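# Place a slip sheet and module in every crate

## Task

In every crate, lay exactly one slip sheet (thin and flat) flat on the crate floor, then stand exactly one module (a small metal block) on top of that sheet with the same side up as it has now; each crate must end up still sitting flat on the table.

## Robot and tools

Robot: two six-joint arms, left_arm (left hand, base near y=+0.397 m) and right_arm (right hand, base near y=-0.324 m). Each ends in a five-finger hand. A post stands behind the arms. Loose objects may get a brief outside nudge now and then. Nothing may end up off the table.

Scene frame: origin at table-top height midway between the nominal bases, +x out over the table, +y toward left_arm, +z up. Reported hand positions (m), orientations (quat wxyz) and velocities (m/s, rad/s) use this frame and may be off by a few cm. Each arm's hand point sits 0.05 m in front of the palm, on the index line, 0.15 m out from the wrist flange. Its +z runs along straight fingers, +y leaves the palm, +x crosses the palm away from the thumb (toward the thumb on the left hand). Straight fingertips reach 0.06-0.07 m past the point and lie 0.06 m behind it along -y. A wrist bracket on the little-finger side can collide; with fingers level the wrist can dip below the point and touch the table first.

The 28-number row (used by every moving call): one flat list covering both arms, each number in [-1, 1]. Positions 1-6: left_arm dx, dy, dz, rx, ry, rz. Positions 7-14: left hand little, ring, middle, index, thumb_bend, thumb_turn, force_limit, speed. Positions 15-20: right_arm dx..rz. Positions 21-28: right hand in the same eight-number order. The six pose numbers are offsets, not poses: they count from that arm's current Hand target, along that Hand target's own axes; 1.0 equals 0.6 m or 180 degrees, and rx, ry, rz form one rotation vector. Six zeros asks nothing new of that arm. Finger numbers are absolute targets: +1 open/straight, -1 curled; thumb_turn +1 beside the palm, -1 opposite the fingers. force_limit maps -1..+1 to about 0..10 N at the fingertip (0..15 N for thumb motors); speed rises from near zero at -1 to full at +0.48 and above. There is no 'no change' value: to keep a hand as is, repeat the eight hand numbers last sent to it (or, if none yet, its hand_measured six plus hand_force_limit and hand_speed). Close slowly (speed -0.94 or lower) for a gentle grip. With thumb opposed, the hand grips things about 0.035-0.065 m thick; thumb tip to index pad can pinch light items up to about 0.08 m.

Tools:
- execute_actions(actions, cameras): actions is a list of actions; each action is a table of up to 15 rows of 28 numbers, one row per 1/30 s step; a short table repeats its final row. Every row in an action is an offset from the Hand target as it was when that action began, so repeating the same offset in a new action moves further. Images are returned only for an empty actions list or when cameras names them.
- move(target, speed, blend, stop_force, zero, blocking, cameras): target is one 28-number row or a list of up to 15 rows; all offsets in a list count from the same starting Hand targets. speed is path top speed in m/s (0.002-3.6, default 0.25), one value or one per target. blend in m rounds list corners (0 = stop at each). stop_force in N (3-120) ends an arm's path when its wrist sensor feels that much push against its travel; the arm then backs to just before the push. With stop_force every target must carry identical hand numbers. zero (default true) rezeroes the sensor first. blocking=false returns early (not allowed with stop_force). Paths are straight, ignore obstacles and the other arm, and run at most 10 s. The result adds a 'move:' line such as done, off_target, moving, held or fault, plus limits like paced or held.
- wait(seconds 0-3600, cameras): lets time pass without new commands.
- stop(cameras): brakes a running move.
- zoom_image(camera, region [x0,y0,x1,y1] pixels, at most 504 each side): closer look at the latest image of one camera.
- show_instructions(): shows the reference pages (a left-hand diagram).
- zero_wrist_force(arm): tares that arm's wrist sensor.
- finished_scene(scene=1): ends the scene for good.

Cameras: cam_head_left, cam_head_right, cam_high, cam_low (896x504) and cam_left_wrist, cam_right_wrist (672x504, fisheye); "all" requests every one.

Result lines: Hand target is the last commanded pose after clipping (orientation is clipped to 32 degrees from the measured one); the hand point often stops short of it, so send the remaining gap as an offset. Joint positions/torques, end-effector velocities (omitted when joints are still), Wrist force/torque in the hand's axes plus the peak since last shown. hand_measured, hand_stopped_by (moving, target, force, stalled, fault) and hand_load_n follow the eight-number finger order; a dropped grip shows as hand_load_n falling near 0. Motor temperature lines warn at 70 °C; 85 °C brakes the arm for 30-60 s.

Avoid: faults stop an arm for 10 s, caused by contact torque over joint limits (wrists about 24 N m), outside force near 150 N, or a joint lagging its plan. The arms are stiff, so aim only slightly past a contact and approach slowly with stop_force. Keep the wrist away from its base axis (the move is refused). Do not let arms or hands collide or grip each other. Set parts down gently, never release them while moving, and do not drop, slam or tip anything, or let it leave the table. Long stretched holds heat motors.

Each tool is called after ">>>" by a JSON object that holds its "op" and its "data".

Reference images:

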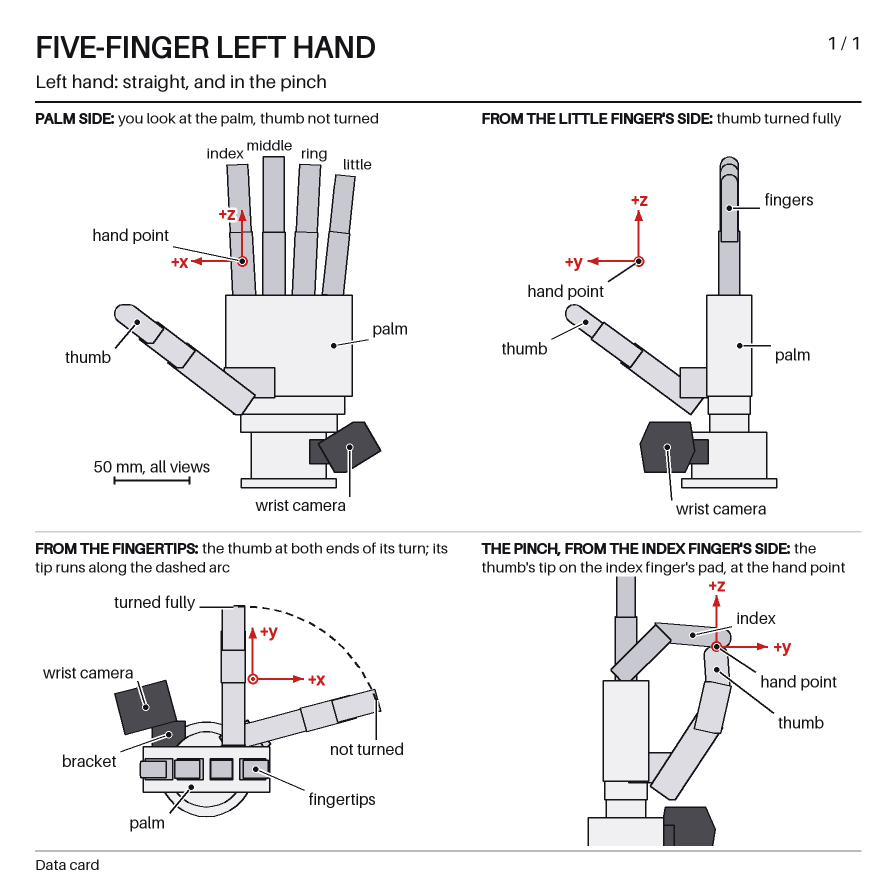

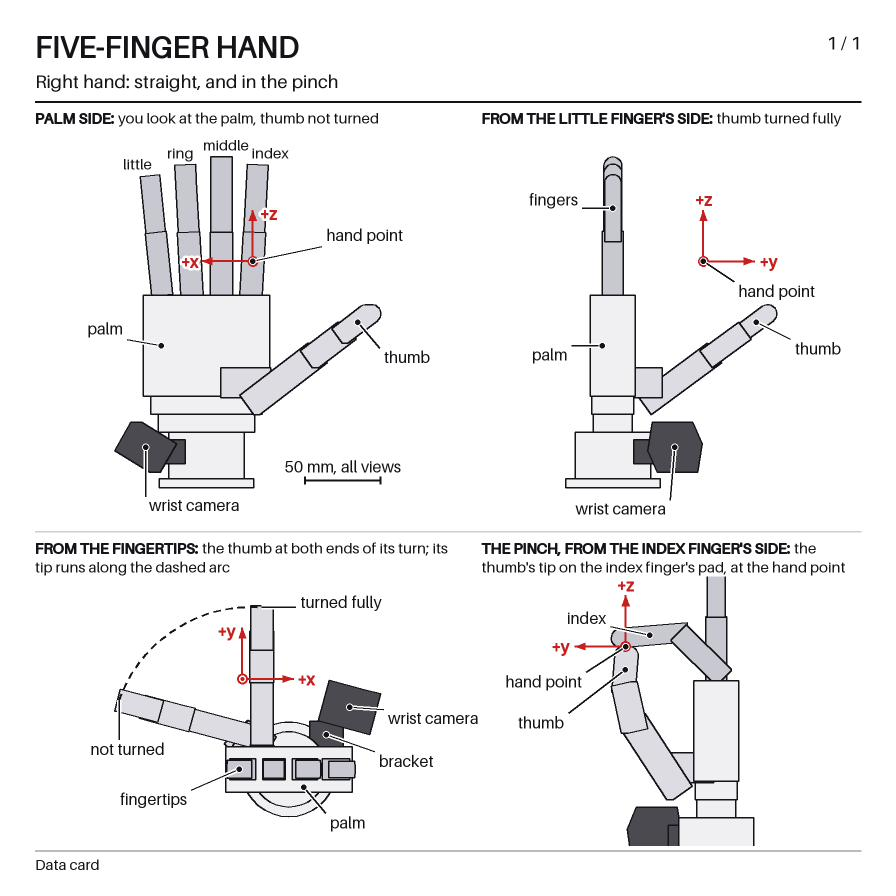

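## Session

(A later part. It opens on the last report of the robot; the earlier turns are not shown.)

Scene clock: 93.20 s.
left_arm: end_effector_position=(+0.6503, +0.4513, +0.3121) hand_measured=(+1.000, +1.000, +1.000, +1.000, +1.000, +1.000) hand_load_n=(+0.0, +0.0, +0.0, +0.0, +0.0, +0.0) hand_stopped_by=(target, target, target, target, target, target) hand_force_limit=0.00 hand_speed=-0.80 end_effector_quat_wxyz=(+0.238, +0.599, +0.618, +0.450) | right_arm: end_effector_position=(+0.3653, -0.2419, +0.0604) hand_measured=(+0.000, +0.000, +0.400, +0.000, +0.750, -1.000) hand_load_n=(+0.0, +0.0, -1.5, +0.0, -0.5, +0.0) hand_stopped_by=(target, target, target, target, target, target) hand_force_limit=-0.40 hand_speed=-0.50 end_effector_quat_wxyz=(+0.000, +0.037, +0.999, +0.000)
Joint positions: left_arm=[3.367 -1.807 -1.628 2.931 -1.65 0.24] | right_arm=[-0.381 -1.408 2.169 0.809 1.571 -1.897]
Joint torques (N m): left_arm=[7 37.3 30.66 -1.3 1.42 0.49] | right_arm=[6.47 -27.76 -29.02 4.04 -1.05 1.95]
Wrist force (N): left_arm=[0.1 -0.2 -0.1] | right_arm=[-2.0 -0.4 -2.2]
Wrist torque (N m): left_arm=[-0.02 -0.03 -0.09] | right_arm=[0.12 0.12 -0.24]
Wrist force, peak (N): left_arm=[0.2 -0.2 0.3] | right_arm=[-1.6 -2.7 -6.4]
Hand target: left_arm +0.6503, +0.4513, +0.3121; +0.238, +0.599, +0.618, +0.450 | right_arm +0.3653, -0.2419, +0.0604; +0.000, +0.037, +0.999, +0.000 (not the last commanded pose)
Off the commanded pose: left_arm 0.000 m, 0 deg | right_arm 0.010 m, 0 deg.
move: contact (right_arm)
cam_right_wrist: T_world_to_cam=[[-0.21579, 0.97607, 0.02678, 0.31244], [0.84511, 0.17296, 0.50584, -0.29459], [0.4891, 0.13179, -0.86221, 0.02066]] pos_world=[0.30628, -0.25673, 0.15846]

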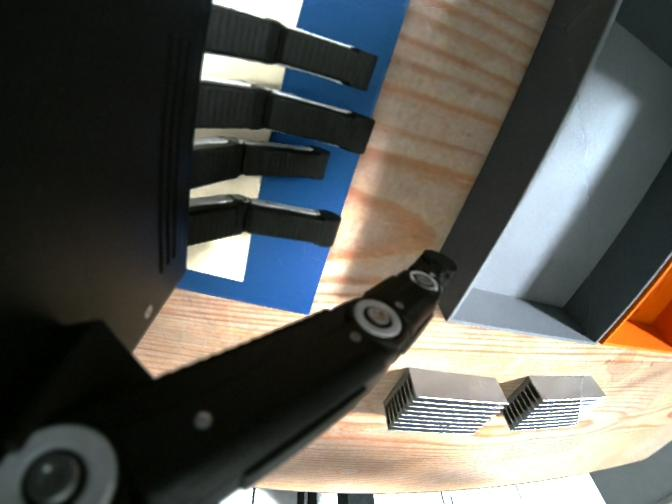

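>>> {"op": "move", "data": {"target": [[0,0,0,0,0,0,1,1,1,1,1,1,0,-0.8,0,0,-0.0045,0,0,0,0,0,0.4,0,0.75,-1,-0.4,-0.5],[0,0,0,0,0,0,1,1,1,1,1,1,0,-0.8,0,-0.06,-0.0045,0,0,0,0,0,0.4,0,0.75,-1,-0.4,-0.5]], "speed": [0.02,0.02], "cameras": ["cam_right_wrist","cam_high"]}}

>>> {"op": "zoom_image", "data": {"camera": "cam_right_wrist", "region": [200, 0, 500, 320]}}

>>> {"op": "zoom_image", "data": {"camera": "cam_high", "region": [430, 160, 520, 230]}}

Scene clock: 95.97 s.
left_arm: end_effector_position=(+0.6503, +0.4513, +0.3121) hand_measured=(+1.000, +1.000, +1.000, +1.000, +1.000, +1.000) hand_load_n=(+0.0, +0.0, +0.0, +0.0, -0.5, +0.0) hand_stopped_by=(target, target, target, target, target, target) hand_force_limit=0.00 hand_speed=-0.80 end_effector_quat_wxyz=(+0.238, +0.599, +0.618, +0.450) | right_arm: end_effector_position=(+0.3626, -0.2777, +0.0631) hand_measured=(+0.000, +0.000, +0.400, +0.000, +0.750, -1.000) hand_load_n=(+0.0, +0.0, +0.0, +0.0, +0.0, +0.0) hand_stopped_by=(target, target, target, target, target, target) hand_force_limit=-0.40 hand_speed=-0.50 end_effector_quat_wxyz=(+0.000, +0.037, +0.999, +0.000)
Joint positions: left_arm=[3.367 -1.807 -1.628 2.931 -1.65 0.24] | right_arm=[-0.513 -1.422 2.176 0.815 1.571 -2.029]
Joint torques (N m): left_arm=[6.82 37.11 29.85 -1.19 1.37 0.31] | right_arm=[-9.86 -28.27 -1.25 0.22 -1.08 -3]
Wrist force (N): left_arm=[0.2 -0.1 0.1] | right_arm=[-1.1 0.0 -0.3]
Wrist torque (N m): left_arm=[-0.02 -0.03 -0.09] | right_arm=[0.05 0.03 -0.09]
Wrist force, peak (N): left_arm=[0.4 0.1 -0.1] | right_arm=[-2.1 -0.1 -2.8]
Hand target: left_arm +0.6503, +0.4513, +0.3121; +0.238, +0.599, +0.618, +0.450 | right_arm +0.3626, -0.2778, +0.0631; +0.000, +0.037, +0.999, +0.000
Off the commanded pose: left_arm 0.000 m, 0 deg | right_arm 0.000 m, 0 deg.
move: done
cam_right_wrist: T_world_to_cam=[[-0.21579, 0.97607, 0.02678, 0.34685], [0.84511, 0.17296, 0.50584, -0.28755], [0.4891, 0.13179, -0.86221, 0.02899]] pos_world=[0.30368, -0.29263, 0.16116]
Images, in order (width x height): cam_high 896x504, cam_right_wrist 672x504.

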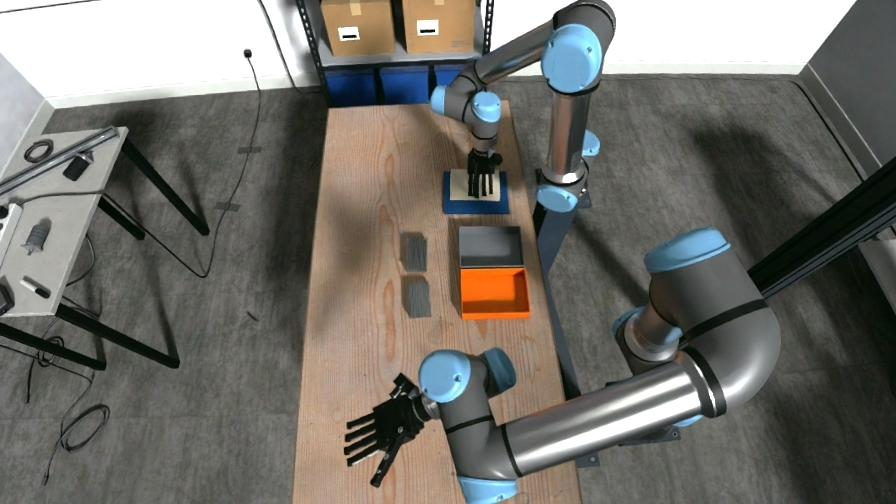

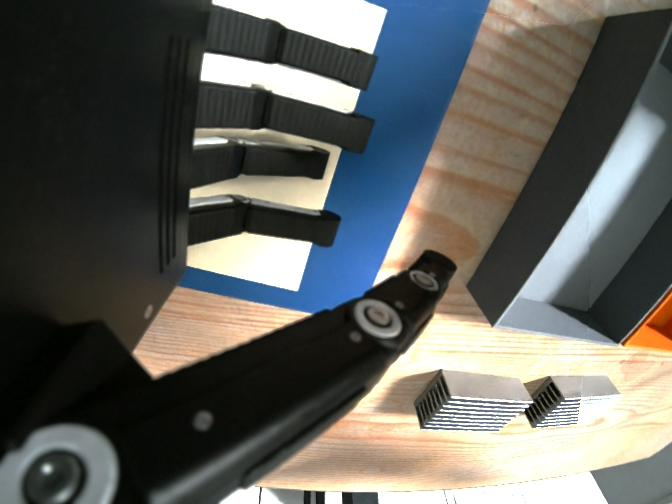

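Scaled by 1.575 from the camera's image (finer frame: 960x720).

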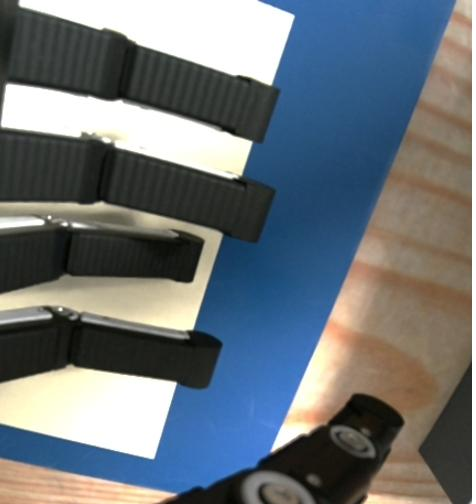

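Scaled by 5.600 from the camera's image (finer frame: 1280x720).

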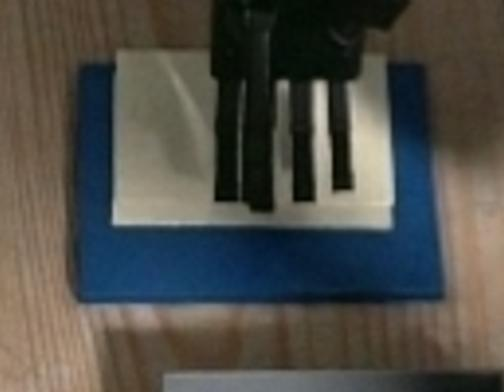

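>>> {"op": "move", "data": {"target": [0,0,0,0,0,0,1,1,1,1,1,1,0,-0.8,0,-0.0367,0,0,0,0,0,0,0.4,0,0.75,-1,-0.4,-0.5], "speed": 0.02, "cameras": ["cam_right_wrist","cam_high"]}}

>>> {"op": "zoom_image", "data": {"camera": "cam_high", "region": [430, 160, 520, 230]}}

Scene clock: 97.67 s.
left_arm: end_effector_position=(+0.6503, +0.4513, +0.3121) hand_measured=(+1.000, +1.000, +1.000, +1.000, +1.000, +1.000) hand_load_n=(+0.0, +0.0, +0.0, +0.0, +0.0, +0.0) hand_stopped_by=(target, target, target, target, target, target) hand_force_limit=0.00 hand_speed=-0.80 end_effector_quat_wxyz=(+0.238, +0.599, +0.618, +0.450) | right_arm: end_effector_position=(+0.3610, -0.2997, +0.0631) hand_measured=(+0.000, +0.000, +0.400, +0.000, +0.750, -1.000) hand_load_n=(+0.0, +0.0, +0.0, +0.0, +0.0, +0.0) hand_stopped_by=(target, target, target, target, target, target) hand_force_limit=-0.40 hand_speed=-0.50 end_effector_quat_wxyz=(+0.000, +0.037, +0.999, +0.000)
Joint positions: left_arm=[3.367 -1.807 -1.628 2.931 -1.65 0.24] | right_arm=[-0.591 -1.421 2.176 0.816 1.571 -2.107]
Joint torques (N m): left_arm=[5.81 38.22 30.89 -1.43 1.31 0.28] | right_arm=[-7.14 -11.86 -27.57 4.44 -0.89 -2.75]
Wrist force (N): left_arm=[-0.2 -0.1 0.1] | right_arm=[-1.6 0.4 -0.1]
Wrist torque (N m): left_arm=[-0.02 0.03 -0.11] | right_arm=[0.11 0.11 -0.09]
Wrist force, peak (N): left_arm=[0.2 -0.3 0.1] | right_arm=[-2.0 0.2 -0.2]
Hand target: left_arm +0.6503, +0.4513, +0.3121; +0.238, +0.599, +0.618, +0.450 | right_arm +0.3610, -0.2997, +0.0631; +0.000, +0.037, +0.999, +0.000
Off the commanded pose: left_arm 0.000 m, 0 deg | right_arm 0.000 m, 0 deg.
move: done
cam_right_wrist: T_world_to_cam=[[-0.21579, 0.97607, 0.02678, 0.36788], [0.84511, 0.17296, 0.50584, -0.28241], [0.4891, 0.13179, -0.86221, 0.03266]] pos_world=[0.30208, -0.31453, 0.16116]
Images, in order (width x height): cam_high 896x504, cam_right_wrist 672x504.

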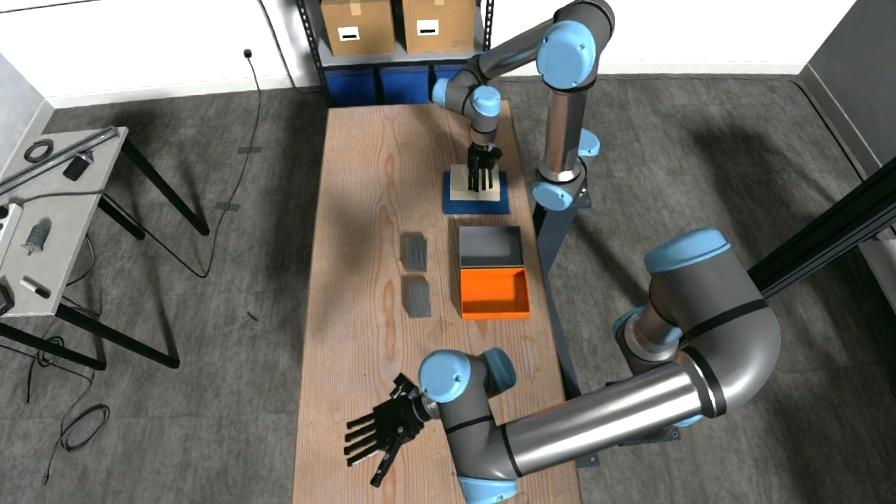

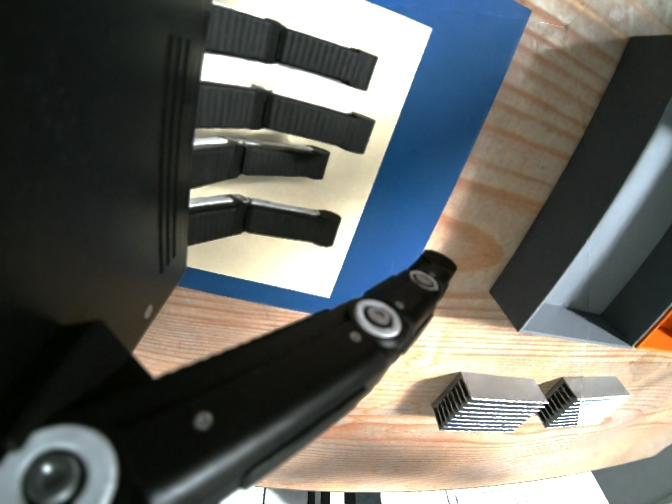

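Scaled by 5.600 from the camera's image (finer frame: 1280x720).

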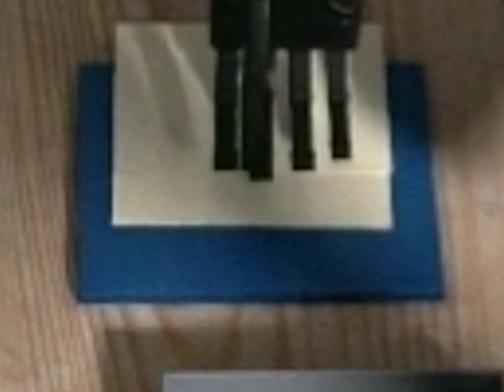

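>>> {"op": "move", "data": {"target": [[0,0,0,0,0,0,1,1,1,1,1,1,0,-0.8,0,0.005,-0.0833,0,0,0,0,0,0.4,0,0.75,-1,-0.4,-0.5],[0,0,0,0,0,0,1,1,1,1,1,1,0,-0.8,0.0018,-0.2597,-0.0617,0.0422,0,-0.0028,-0.16,-0.22,-0.30,-0.22,1,-1,-0.4,0]], "speed": [0.08,0.15], "cameras": ["cam_right_wrist","cam_high","cam_low"]}}

>>> {"op": "zoom_image", "data": {"camera": "cam_low", "region": [240, 220, 400, 330]}}

>>> {"op": "zoom_image", "data": {"camera": "cam_high", "region": [430, 130, 530, 230]}}

Scene clock: 101.53 s.
left_arm: end_effector_position=(+0.6503, +0.4513, +0.3121) hand_measured=(+1.000, +1.000, +1.000, +1.000, +1.000, +1.000) hand_load_n=(+0.0, +0.0, +0.0, +0.0, +0.0, +0.0) hand_stopped_by=(target, target, target, target, target, target) hand_force_limit=0.00 hand_speed=-0.80 end_effector_quat_wxyz=(+0.238, +0.599, +0.618, +0.450) | right_arm: end_effector_position=(+0.3485, -0.4551, +0.1002) hand_measured=(-0.160, -0.220, -0.300, -0.220, +1.000, -1.000) hand_load_n=(+0.0, +0.0, +0.0, +0.0, +0.0, +0.0) hand_stopped_by=(target, target, target, target, target, target) hand_force_limit=-0.40 hand_speed=0.00 end_effector_quat_wxyz=(-0.002, +0.032, +0.997, -0.066)
Joint positions: left_arm=[3.367 -1.807 -1.628 2.931 -1.65 0.24] | right_arm=[-0.943 -1.441 2.027 0.881 1.654 -2.472]
Joint torques (N m): left_arm=[7.37 36.96 30.8 -1.33 1.26 0.39] | right_arm=[-7.45 -13.89 -30.1 0.6 -0.86 -2.92]
Wrist force (N): left_arm=[0.2 -0.1 -0.1] | right_arm=[-1.4 -0.2 -0.1]
Wrist torque (N m): left_arm=[-0.02 -0.03 -0.09] | right_arm=[0.10 0.08 -0.11]
Wrist force, peak (N): left_arm=[0.2 -0.3 -0.1] | right_arm=[-1.9 0.5 0.1]
Hand target: left_arm +0.6503, +0.4513, +0.3121; +0.238, +0.599, +0.618, +0.450 | right_arm +0.3485, -0.4551, +0.1002; -0.002, +0.032, +0.997, -0.066
Off the commanded pose: left_arm 0.000 m, 0 deg | right_arm 0.000 m, 0 deg.
move: done
cam_right_wrist: T_world_to_cam=[[-0.22464, 0.96931, -0.09988, 0.52857], [0.84806, 0.24495, 0.46988, -0.22834], [0.47993, 0.02085, -0.87706, 0.04537]] pos_world=[0.29061, -0.45736, 0.19988]
Images, in order (width x height): cam_high 896x504, cam_low 896x504, cam_right_wrist 672x504.

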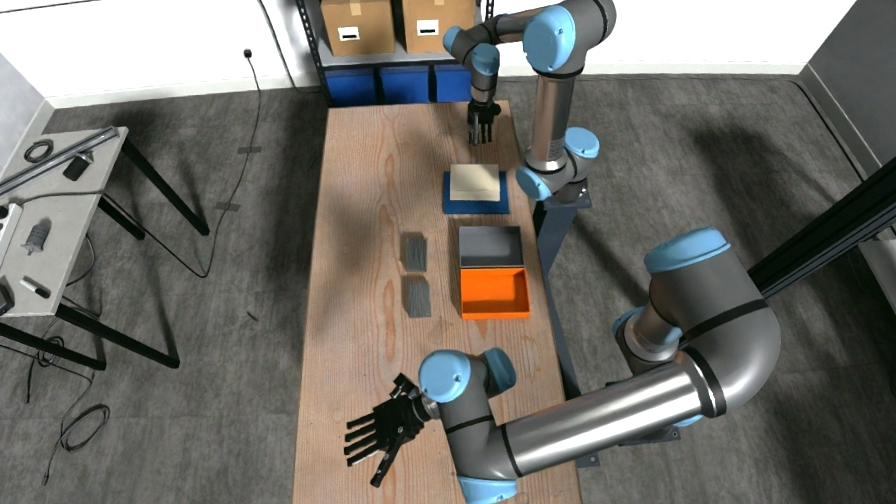

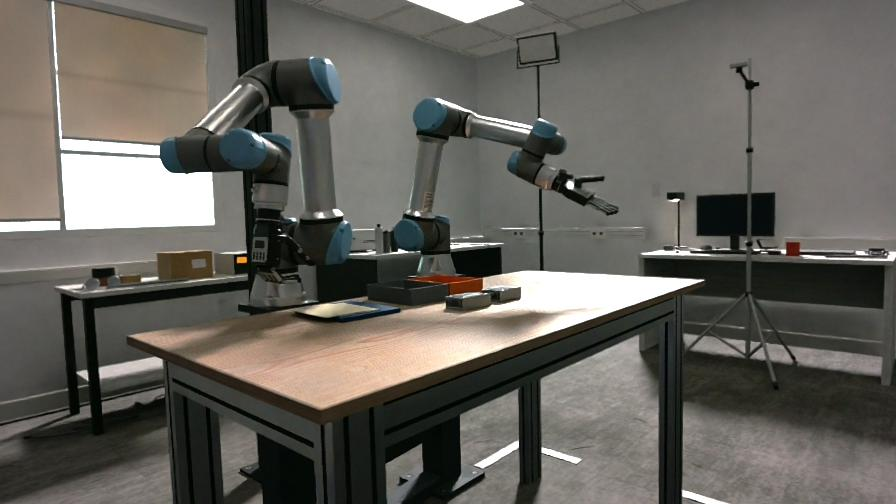

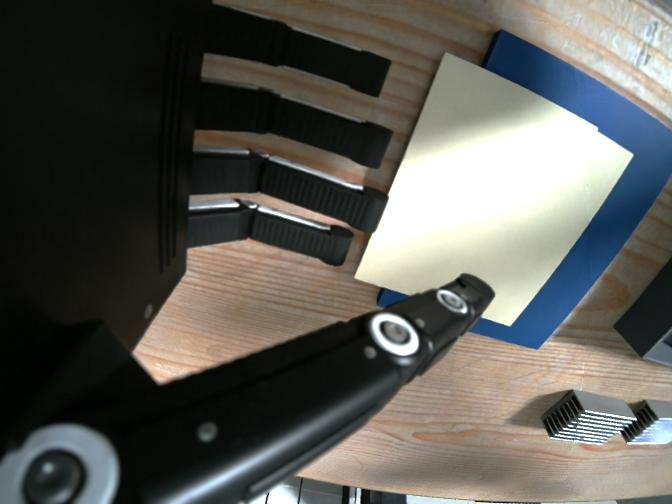

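Scaled by 3.150 from the camera's image (finer frame: 1280x720).

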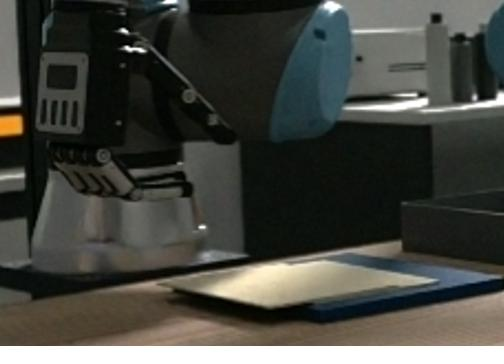

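Scaled by 5.040 from the camera's image (finer frame: 1280x720).

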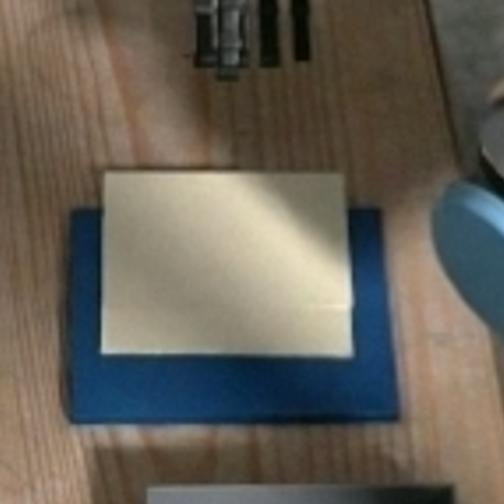

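>>> {"op": "move", "data": {"target": [0,0,0,0,0,0,1,1,1,1,1,1,0,-0.8,0,0.01716,0.1288,0,0,0,-0.16,-0.22,-0.30,-0.22,1,-1,-0.4,0], "speed": 0.08, "cameras": ["cam_right_wrist","cam_low"]}}

>>> {"op": "zoom_image", "data": {"camera": "cam_low", "region": [240, 250, 400, 340]}}

Scene clock: 103.37 s.
left_arm: end_effector_position=(+0.6503, +0.4513, +0.3121) hand_measured=(+1.000, +1.000, +1.000, +1.000, +1.000, +1.000) hand_load_n=(+0.0, +0.0, +0.0, +0.0, +0.0, +0.0) hand_stopped_by=(target, target, target, target, target, target) hand_force_limit=0.00 hand_speed=-0.80 end_effector_quat_wxyz=(+0.238, +0.599, +0.618, +0.450) | right_arm: end_effector_position=(+0.3485, -0.4551, +0.0223) hand_measured=(-0.160, -0.220, -0.300, -0.220, +1.000, -1.000) hand_load_n=(+0.0, +0.0, +0.0, +0.0, +0.0, +0.0) hand_stopped_by=(target, target, target, target, target, target) hand_force_limit=-0.40 hand_speed=0.00 end_effector_quat_wxyz=(-0.002, +0.032, +0.997, -0.066)
Joint positions: left_arm=[3.367 -1.807 -1.628 2.931 -1.65 0.24] | right_arm=[-0.943 -1.307 2.115 0.659 1.654 -2.472]
Joint torques (N m): left_arm=[6.68 38.35 30.91 -1.28 1.2 0.34] | right_arm=[8.81 -18.09 -0.44 0.49 -0.64 2.59]
Wrist force (N): left_arm=[0.0 0.0 0.0] | right_arm=[-1.6 -0.4 0.3]
Wrist torque (N m): left_arm=[0.00 0.00 -0.10] | right_arm=[0.04 0.11 -0.12]
Wrist force, peak (N): left_arm=[0.2 -0.4 0.2] | right_arm=[-1.9 -0.2 0.0]
Hand target: left_arm +0.6503, +0.4513, +0.3121; +0.238, +0.599, +0.618, +0.450 | right_arm +0.3485, -0.4551, +0.0222; -0.002, +0.032, +0.997, -0.066
Off the commanded pose: left_arm 0.000 m, 0 deg | right_arm 0.000 m, 0 deg.
move: done
cam_right_wrist: T_world_to_cam=[[-0.22464, 0.96931, -0.09988, 0.52079], [0.84806, 0.24496, 0.46988, -0.19173], [0.47993, 0.02085, -0.87706, -0.02295]] pos_world=[0.29061, -0.45736, 0.12198]
Images, in order (width x height): cam_low 896x504, cam_right_wrist 672x504.

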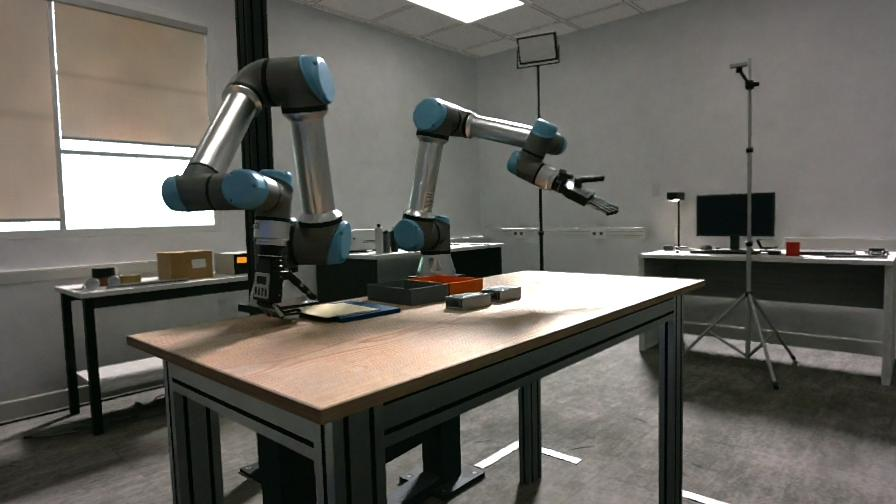

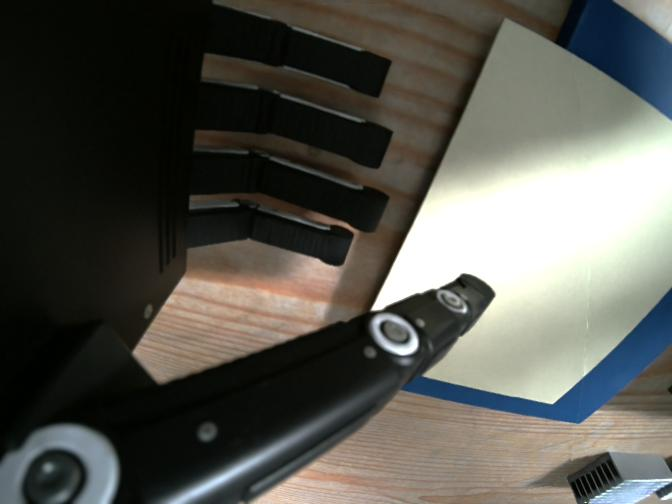

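Scaled by 3.150 from the camera's image (finer frame: 1280x720).

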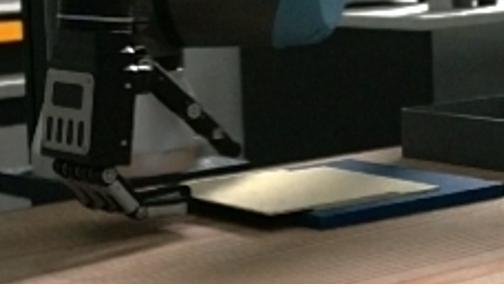

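>>> {"op": "move", "data": {"target": [0,0,0,0,0,0,1,1,1,1,1,1,0,-0.8,0,0.0033,0.0248,0,0,0,-0.16,-0.22,-0.30,-0.22,1,-1,-0.4,0], "speed": 0.005, "stop_force": 3, "cameras": ["cam_right_wrist","cam_low"]}}

>>> {"op": "zoom_image", "data": {"camera": "cam_low", "region": [240, 250, 400, 340]}}

Scene clock: 106.97 s.
left_arm: end_effector_position=(+0.6503, +0.4513, +0.3121) hand_measured=(+1.000, +1.000, +1.000, +1.000, +1.000, +1.000) hand_load_n=(+0.0, +0.0, +0.0, +0.0, +0.0, +0.0) hand_stopped_by=(target, target, target, target, target, target) hand_force_limit=0.00 hand_speed=-0.80 end_effector_quat_wxyz=(+0.238, +0.599, +0.618, +0.450) | right_arm: end_effector_position=(+0.3485, -0.4551, +0.0121) hand_measured=(-0.160, -0.220, -0.300, -0.220, +1.000, -1.000) hand_load_n=(-2.0, +0.0, +0.0, +0.0, +0.0, +0.0) hand_stopped_by=(target, target, target, target, target, target) hand_force_limit=-0.40 hand_speed=0.00 end_effector_quat_wxyz=(-0.002, +0.032, +0.997, -0.066)
Joint positions: left_arm=[3.367 -1.807 -1.628 2.931 -1.65 0.24] | right_arm=[-0.943 -1.286 2.124 0.63 1.654 -2.472]
Joint torques (N m): left_arm=[6.67 37.8 31.01 -1.28 1.18 0.29] | right_arm=[6.09 -32.45 -26.25 4.04 -1.08 2.18]
Wrist force (N): left_arm=[0.0 0.1 0.2] | right_arm=[-1.6 -1.7 -2.4]
Wrist torque (N m): left_arm=[0.00 0.00 -0.10] | right_arm=[0.03 0.23 -0.19]
Wrist force, peak (N): left_arm=[0.1 -0.1 -0.3] | right_arm=[-0.7 -2.9 -4.0]
Hand target: left_arm +0.6503, +0.4513, +0.3121; +0.238, +0.599, +0.618, +0.450 | right_arm +0.3485, -0.4551, +0.0121; -0.002, +0.032, +0.997, -0.066 (not the last commanded pose)
Off the commanded pose: left_arm 0.000 m, 0 deg | right_arm 0.005 m, 0 deg.
move: contact (right_arm)
cam_right_wrist: T_world_to_cam=[[-0.22463, 0.96931, -0.09988, 0.51977], [0.84804, 0.24495, 0.46993, -0.18694], [0.47997, 0.02085, -0.87704, -0.03191]] pos_world=[0.29061, -0.45736, 0.11178]
Images, in order (width x height): cam_low 896x504, cam_right_wrist 672x504.

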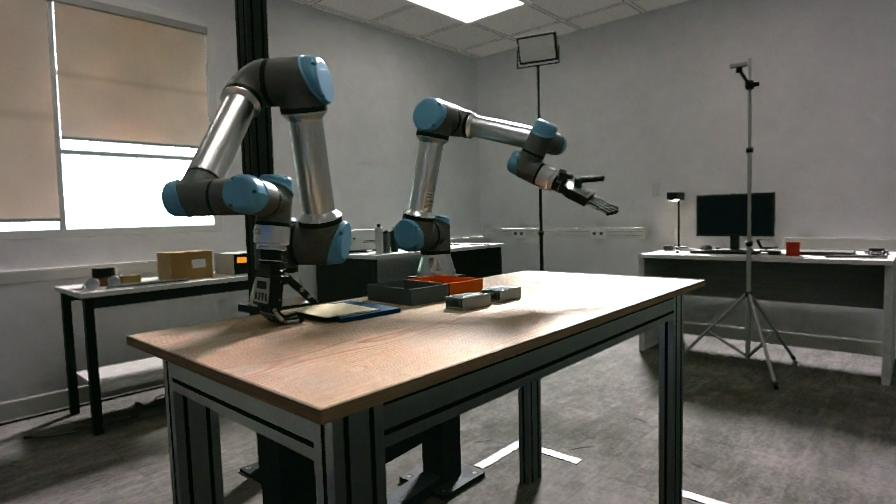

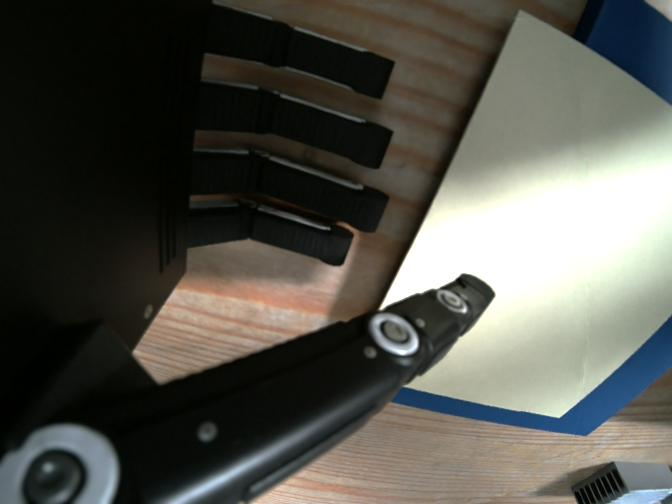

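Scaled by 3.150 from the camera's image (finer frame: 1280x720).

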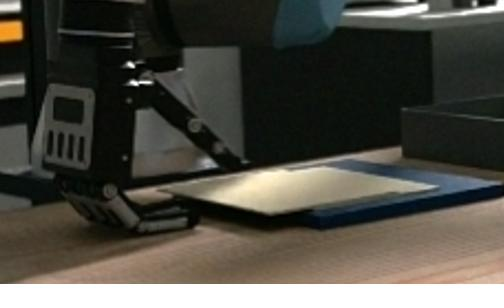

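>>> {"op": "move", "data": {"target": [0,0,0,0,0,0,1,1,1,1,1,1,0,-0.8,0,-0.0004,-0.0033,0,0,0,-0.26,-0.24,-0.30,-0.22,1,-1,-0.4,0], "speed": 0.02, "cameras": []}}

>>> {"op": "move", "data": {"target": [0,0,0,0,0,0,1,1,1,1,1,1,0,-0.8,0,0.0018,0.0138,0,0,0,-0.26,-0.24,-0.30,-0.22,1,-1,-0.4,0], "speed": 0.004, "stop_force": 3, "cameras": ["cam_low"]}}

>>> {"op": "zoom_image", "data": {"camera": "cam_low", "region": [250, 290, 330, 335]}}

Scene clock: 107.67 s.
left_arm: end_effector_position=(+0.6503, +0.4513, +0.3121) hand_measured=(+1.000, +1.000, +1.000, +1.000, +1.000, +1.000) hand_load_n=(+0.0, +0.0, +0.0, +0.0, +0.0, +0.0) hand_stopped_by=(target, target, target, target, target, target) hand_force_limit=0.00 hand_speed=-0.80 end_effector_quat_wxyz=(+0.238, +0.599, +0.618, +0.450) | right_arm: end_effector_position=(+0.3485, -0.4551, +0.0141) hand_measured=(-0.260, -0.240, -0.300, -0.220, +1.000, -1.000) hand_load_n=(+0.0, +0.0, +0.0, +0.0, -0.5, +0.0) hand_stopped_by=(target, target, target, target, target, target) hand_force_limit=-0.40 hand_speed=0.00 end_effector_quat_wxyz=(-0.002, +0.032, +0.997, -0.066)
Joint positions: left_arm=[3.367 -1.807 -1.628 2.931 -1.65 0.24] | right_arm=[-0.943 -1.291 2.122 0.635 1.654 -2.472]
Joint torques (N m): left_arm=[7.41 37.33 29.85 -1.21 1.23 0.02] | right_arm=[9.05 -33.87 -27.73 4.61 -0.77 2.98]
Wrist force (N): left_arm=[0.0 -0.2 0.1] | right_arm=[-1.5 0.1 0.0]
Wrist torque (N m): left_arm=[-0.03 0.00 -0.10] | right_arm=[0.14 0.11 -0.11]
Wrist force, peak (N): left_arm=[0.3 -0.2 0.0] | right_arm=[-1.6 -1.6 -2.5]
Hand target: left_arm +0.6503, +0.4513, +0.3121; +0.238, +0.599, +0.618, +0.450 | right_arm +0.3485, -0.4551, +0.0141; -0.002, +0.032, +0.997, -0.066
Off the commanded pose: left_arm 0.000 m, 0 deg | right_arm 0.000 m, 0 deg.
move: done

Scene clock: 109.67 s.
left_arm: end_effector_position=(+0.6503, +0.4513, +0.3121) hand_measured=(+1.000, +1.000, +1.000, +1.000, +1.000, +1.000) hand_load_n=(+0.0, +0.0, +0.0, +0.0, +0.0, +0.0) hand_stopped_by=(target, target, target, target, target, target) hand_force_limit=0.00 hand_speed=-0.80 end_effector_quat_wxyz=(+0.238, +0.599, +0.618, +0.450) | right_arm: end_effector_position=(+0.3485, -0.4550, +0.0101) hand_measured=(-0.260, -0.240, -0.300, -0.220, +1.000, -1.000) hand_load_n=(+0.0, +0.0, +0.0, +0.0, +0.0, +0.0) hand_stopped_by=(target, target, target, target, target, target) hand_force_limit=-0.40 hand_speed=0.00 end_effector_quat_wxyz=(-0.002, +0.032, +0.997, -0.066)
Joint positions: left_arm=[3.367 -1.807 -1.628 2.931 -1.65 0.24] | right_arm=[-0.943 -1.282 2.125 0.624 1.654 -2.472]
Joint torques (N m): left_arm=[5.98 37.33 28.91 -1.33 1.06 0.28] | right_arm=[5.16 -31.73 -20.16 4.65 -0.25 1.62]
Wrist force (N): left_arm=[0.2 -0.3 0.0] | right_arm=[-2.5 -2.6 -2.6]
Wrist torque (N m): left_arm=[-0.04 -0.04 -0.08] | right_arm=[0.16 0.18 -0.17]
Wrist force, peak (N): left_arm=[0.2 -0.3 0.0] | right_arm=[-1.6 -5.0 -8.2]
Hand target: left_arm +0.6503, +0.4513, +0.3121; +0.238, +0.599, +0.618, +0.450 | right_arm +0.3485, -0.4551, +0.0101; -0.002, +0.032, +0.997, -0.066 (not the last commanded pose)
Off the commanded pose: left_arm 0.000 m, 0 deg | right_arm 0.004 m, 0 deg.
move: contact (right_arm)

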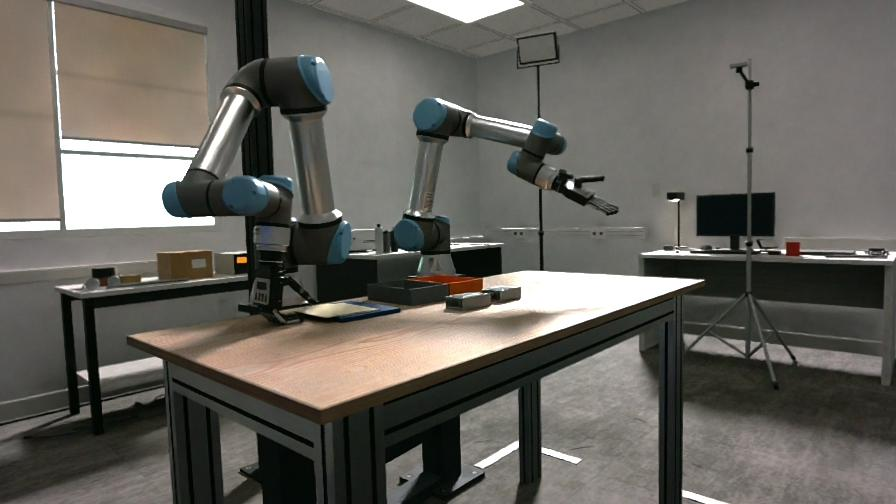

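Scaled by 6.300 from the camera's image (finer frame: 1280x720).

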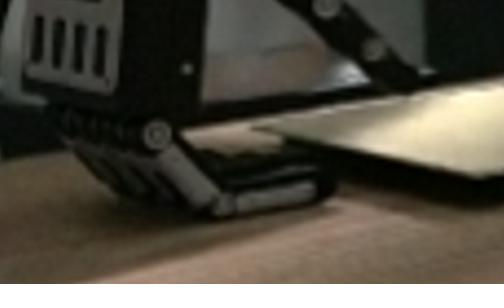

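>>> {"op": "move", "data": {"target": [[0,0,0,0,0,0,1,1,1,1,1,1,0,-0.8,0,-0.0001,-0.0008,0,0,0,-0.26,-0.24,-0.30,-0.22,1,-1,-0.4,0],[0,0,0,0,0,0,1,1,1,1,1,1,0,-0.8,0,0.061,-0.0089,0,0,0,-0.26,-0.24,-0.30,-0.22,1,-1,-0.4,0]], "speed": 0.015, "stop_force": 3, "cameras": ["cam_low","cam_right_wrist","cam_high"]}}

>>> {"op": "zoom_image", "data": {"camera": "cam_low", "region": [240, 270, 400, 335]}}

>>> {"op": "zoom_image", "data": {"camera": "cam_high", "region": [430, 130, 530, 230]}}

Scene clock: 110.90 s.
left_arm: end_effector_position=(+0.6503, +0.4513, +0.3121) hand_measured=(+1.000, +1.000, +1.000, +1.000, +1.000, +1.000) hand_load_n=(+0.0, +0.0, +0.0, +0.0, +0.0, +0.0) hand_stopped_by=(target, target, target, target, target, target) hand_force_limit=0.00 hand_speed=-0.80 end_effector_quat_wxyz=(+0.238, +0.599, +0.618, +0.450) | right_arm: end_effector_position=(+0.3485, -0.4550, +0.0102) hand_measured=(-0.260, -0.240, -0.300, -0.220, +1.000, -1.000) hand_load_n=(+0.0, +0.0, +0.0, +0.0, +0.0, +0.0) hand_stopped_by=(target, target, target, target, target, target) hand_force_limit=-0.40 hand_speed=0.00 end_effector_quat_wxyz=(-0.002, +0.032, +0.997, -0.066)
Joint positions: left_arm=[3.367 -1.807 -1.628 2.931 -1.65 0.24] | right_arm=[-0.943 -1.282 2.125 0.624 1.654 -2.472]
Joint torques (N m): left_arm=[6.72 37.02 29.24 -1.15 1.12 0.29] | right_arm=[-8.56 -17.5 -24.02 -0.05 0.03 -0.51]
Wrist force (N): left_arm=[0.2 0.2 0.1] | right_arm=[-0.7 -2.1 -1.5]
Wrist torque (N m): left_arm=[0.03 -0.03 -0.10] | right_arm=[0.05 0.07 -0.12]
Wrist force, peak (N): left_arm=[0.2 -0.3 0.0] | right_arm=[-2.8 -3.0 -3.0]
Hand target: left_arm +0.6503, +0.4513, +0.3121; +0.238, +0.599, +0.618, +0.450 | right_arm +0.3485, -0.4550, +0.0102; -0.002, +0.032, +0.997, -0.066 (not the last commanded pose)
Off the commanded pose: left_arm 0.000 m, 0 deg | right_arm 0.037 m, 0 deg.
move: contact (right_arm); path passed 0 of 2 targets
cam_right_wrist: T_world_to_cam=[[-0.2246, 0.96933, -0.09975, 0.51957], [0.84805, 0.24486, 0.46996, -0.1861], [0.47997, 0.02096, -0.87704, -0.03353]] pos_world=[0.29061, -0.45736, 0.10988]
Images, in order (width x height): cam_high 896x504, cam_low 896x504, cam_right_wrist 672x504.

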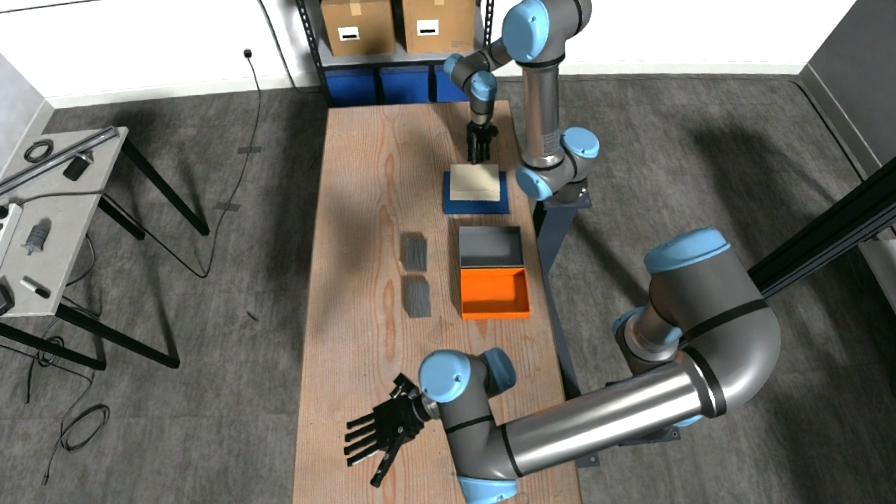

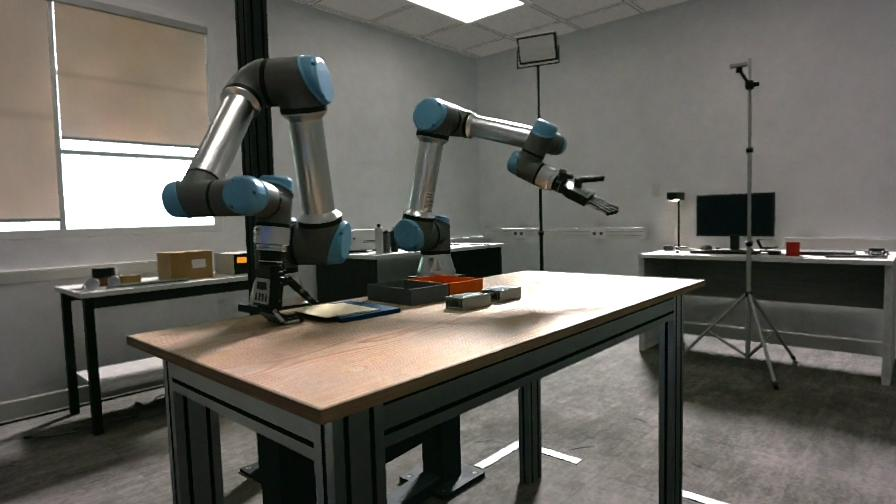

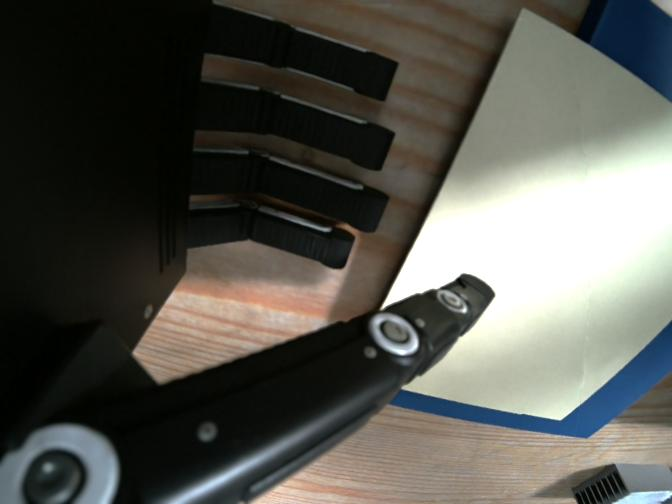

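Scaled by 3.150 from the camera's image (finer frame: 1280x720).

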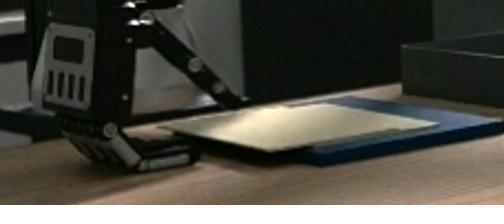

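Scaled by 5.040 from the camera's image (finer frame: 1280x720).

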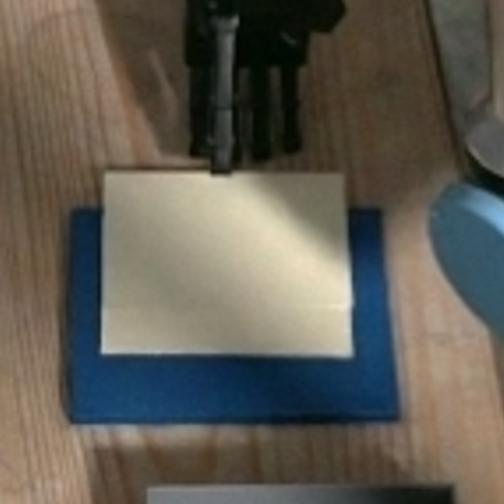

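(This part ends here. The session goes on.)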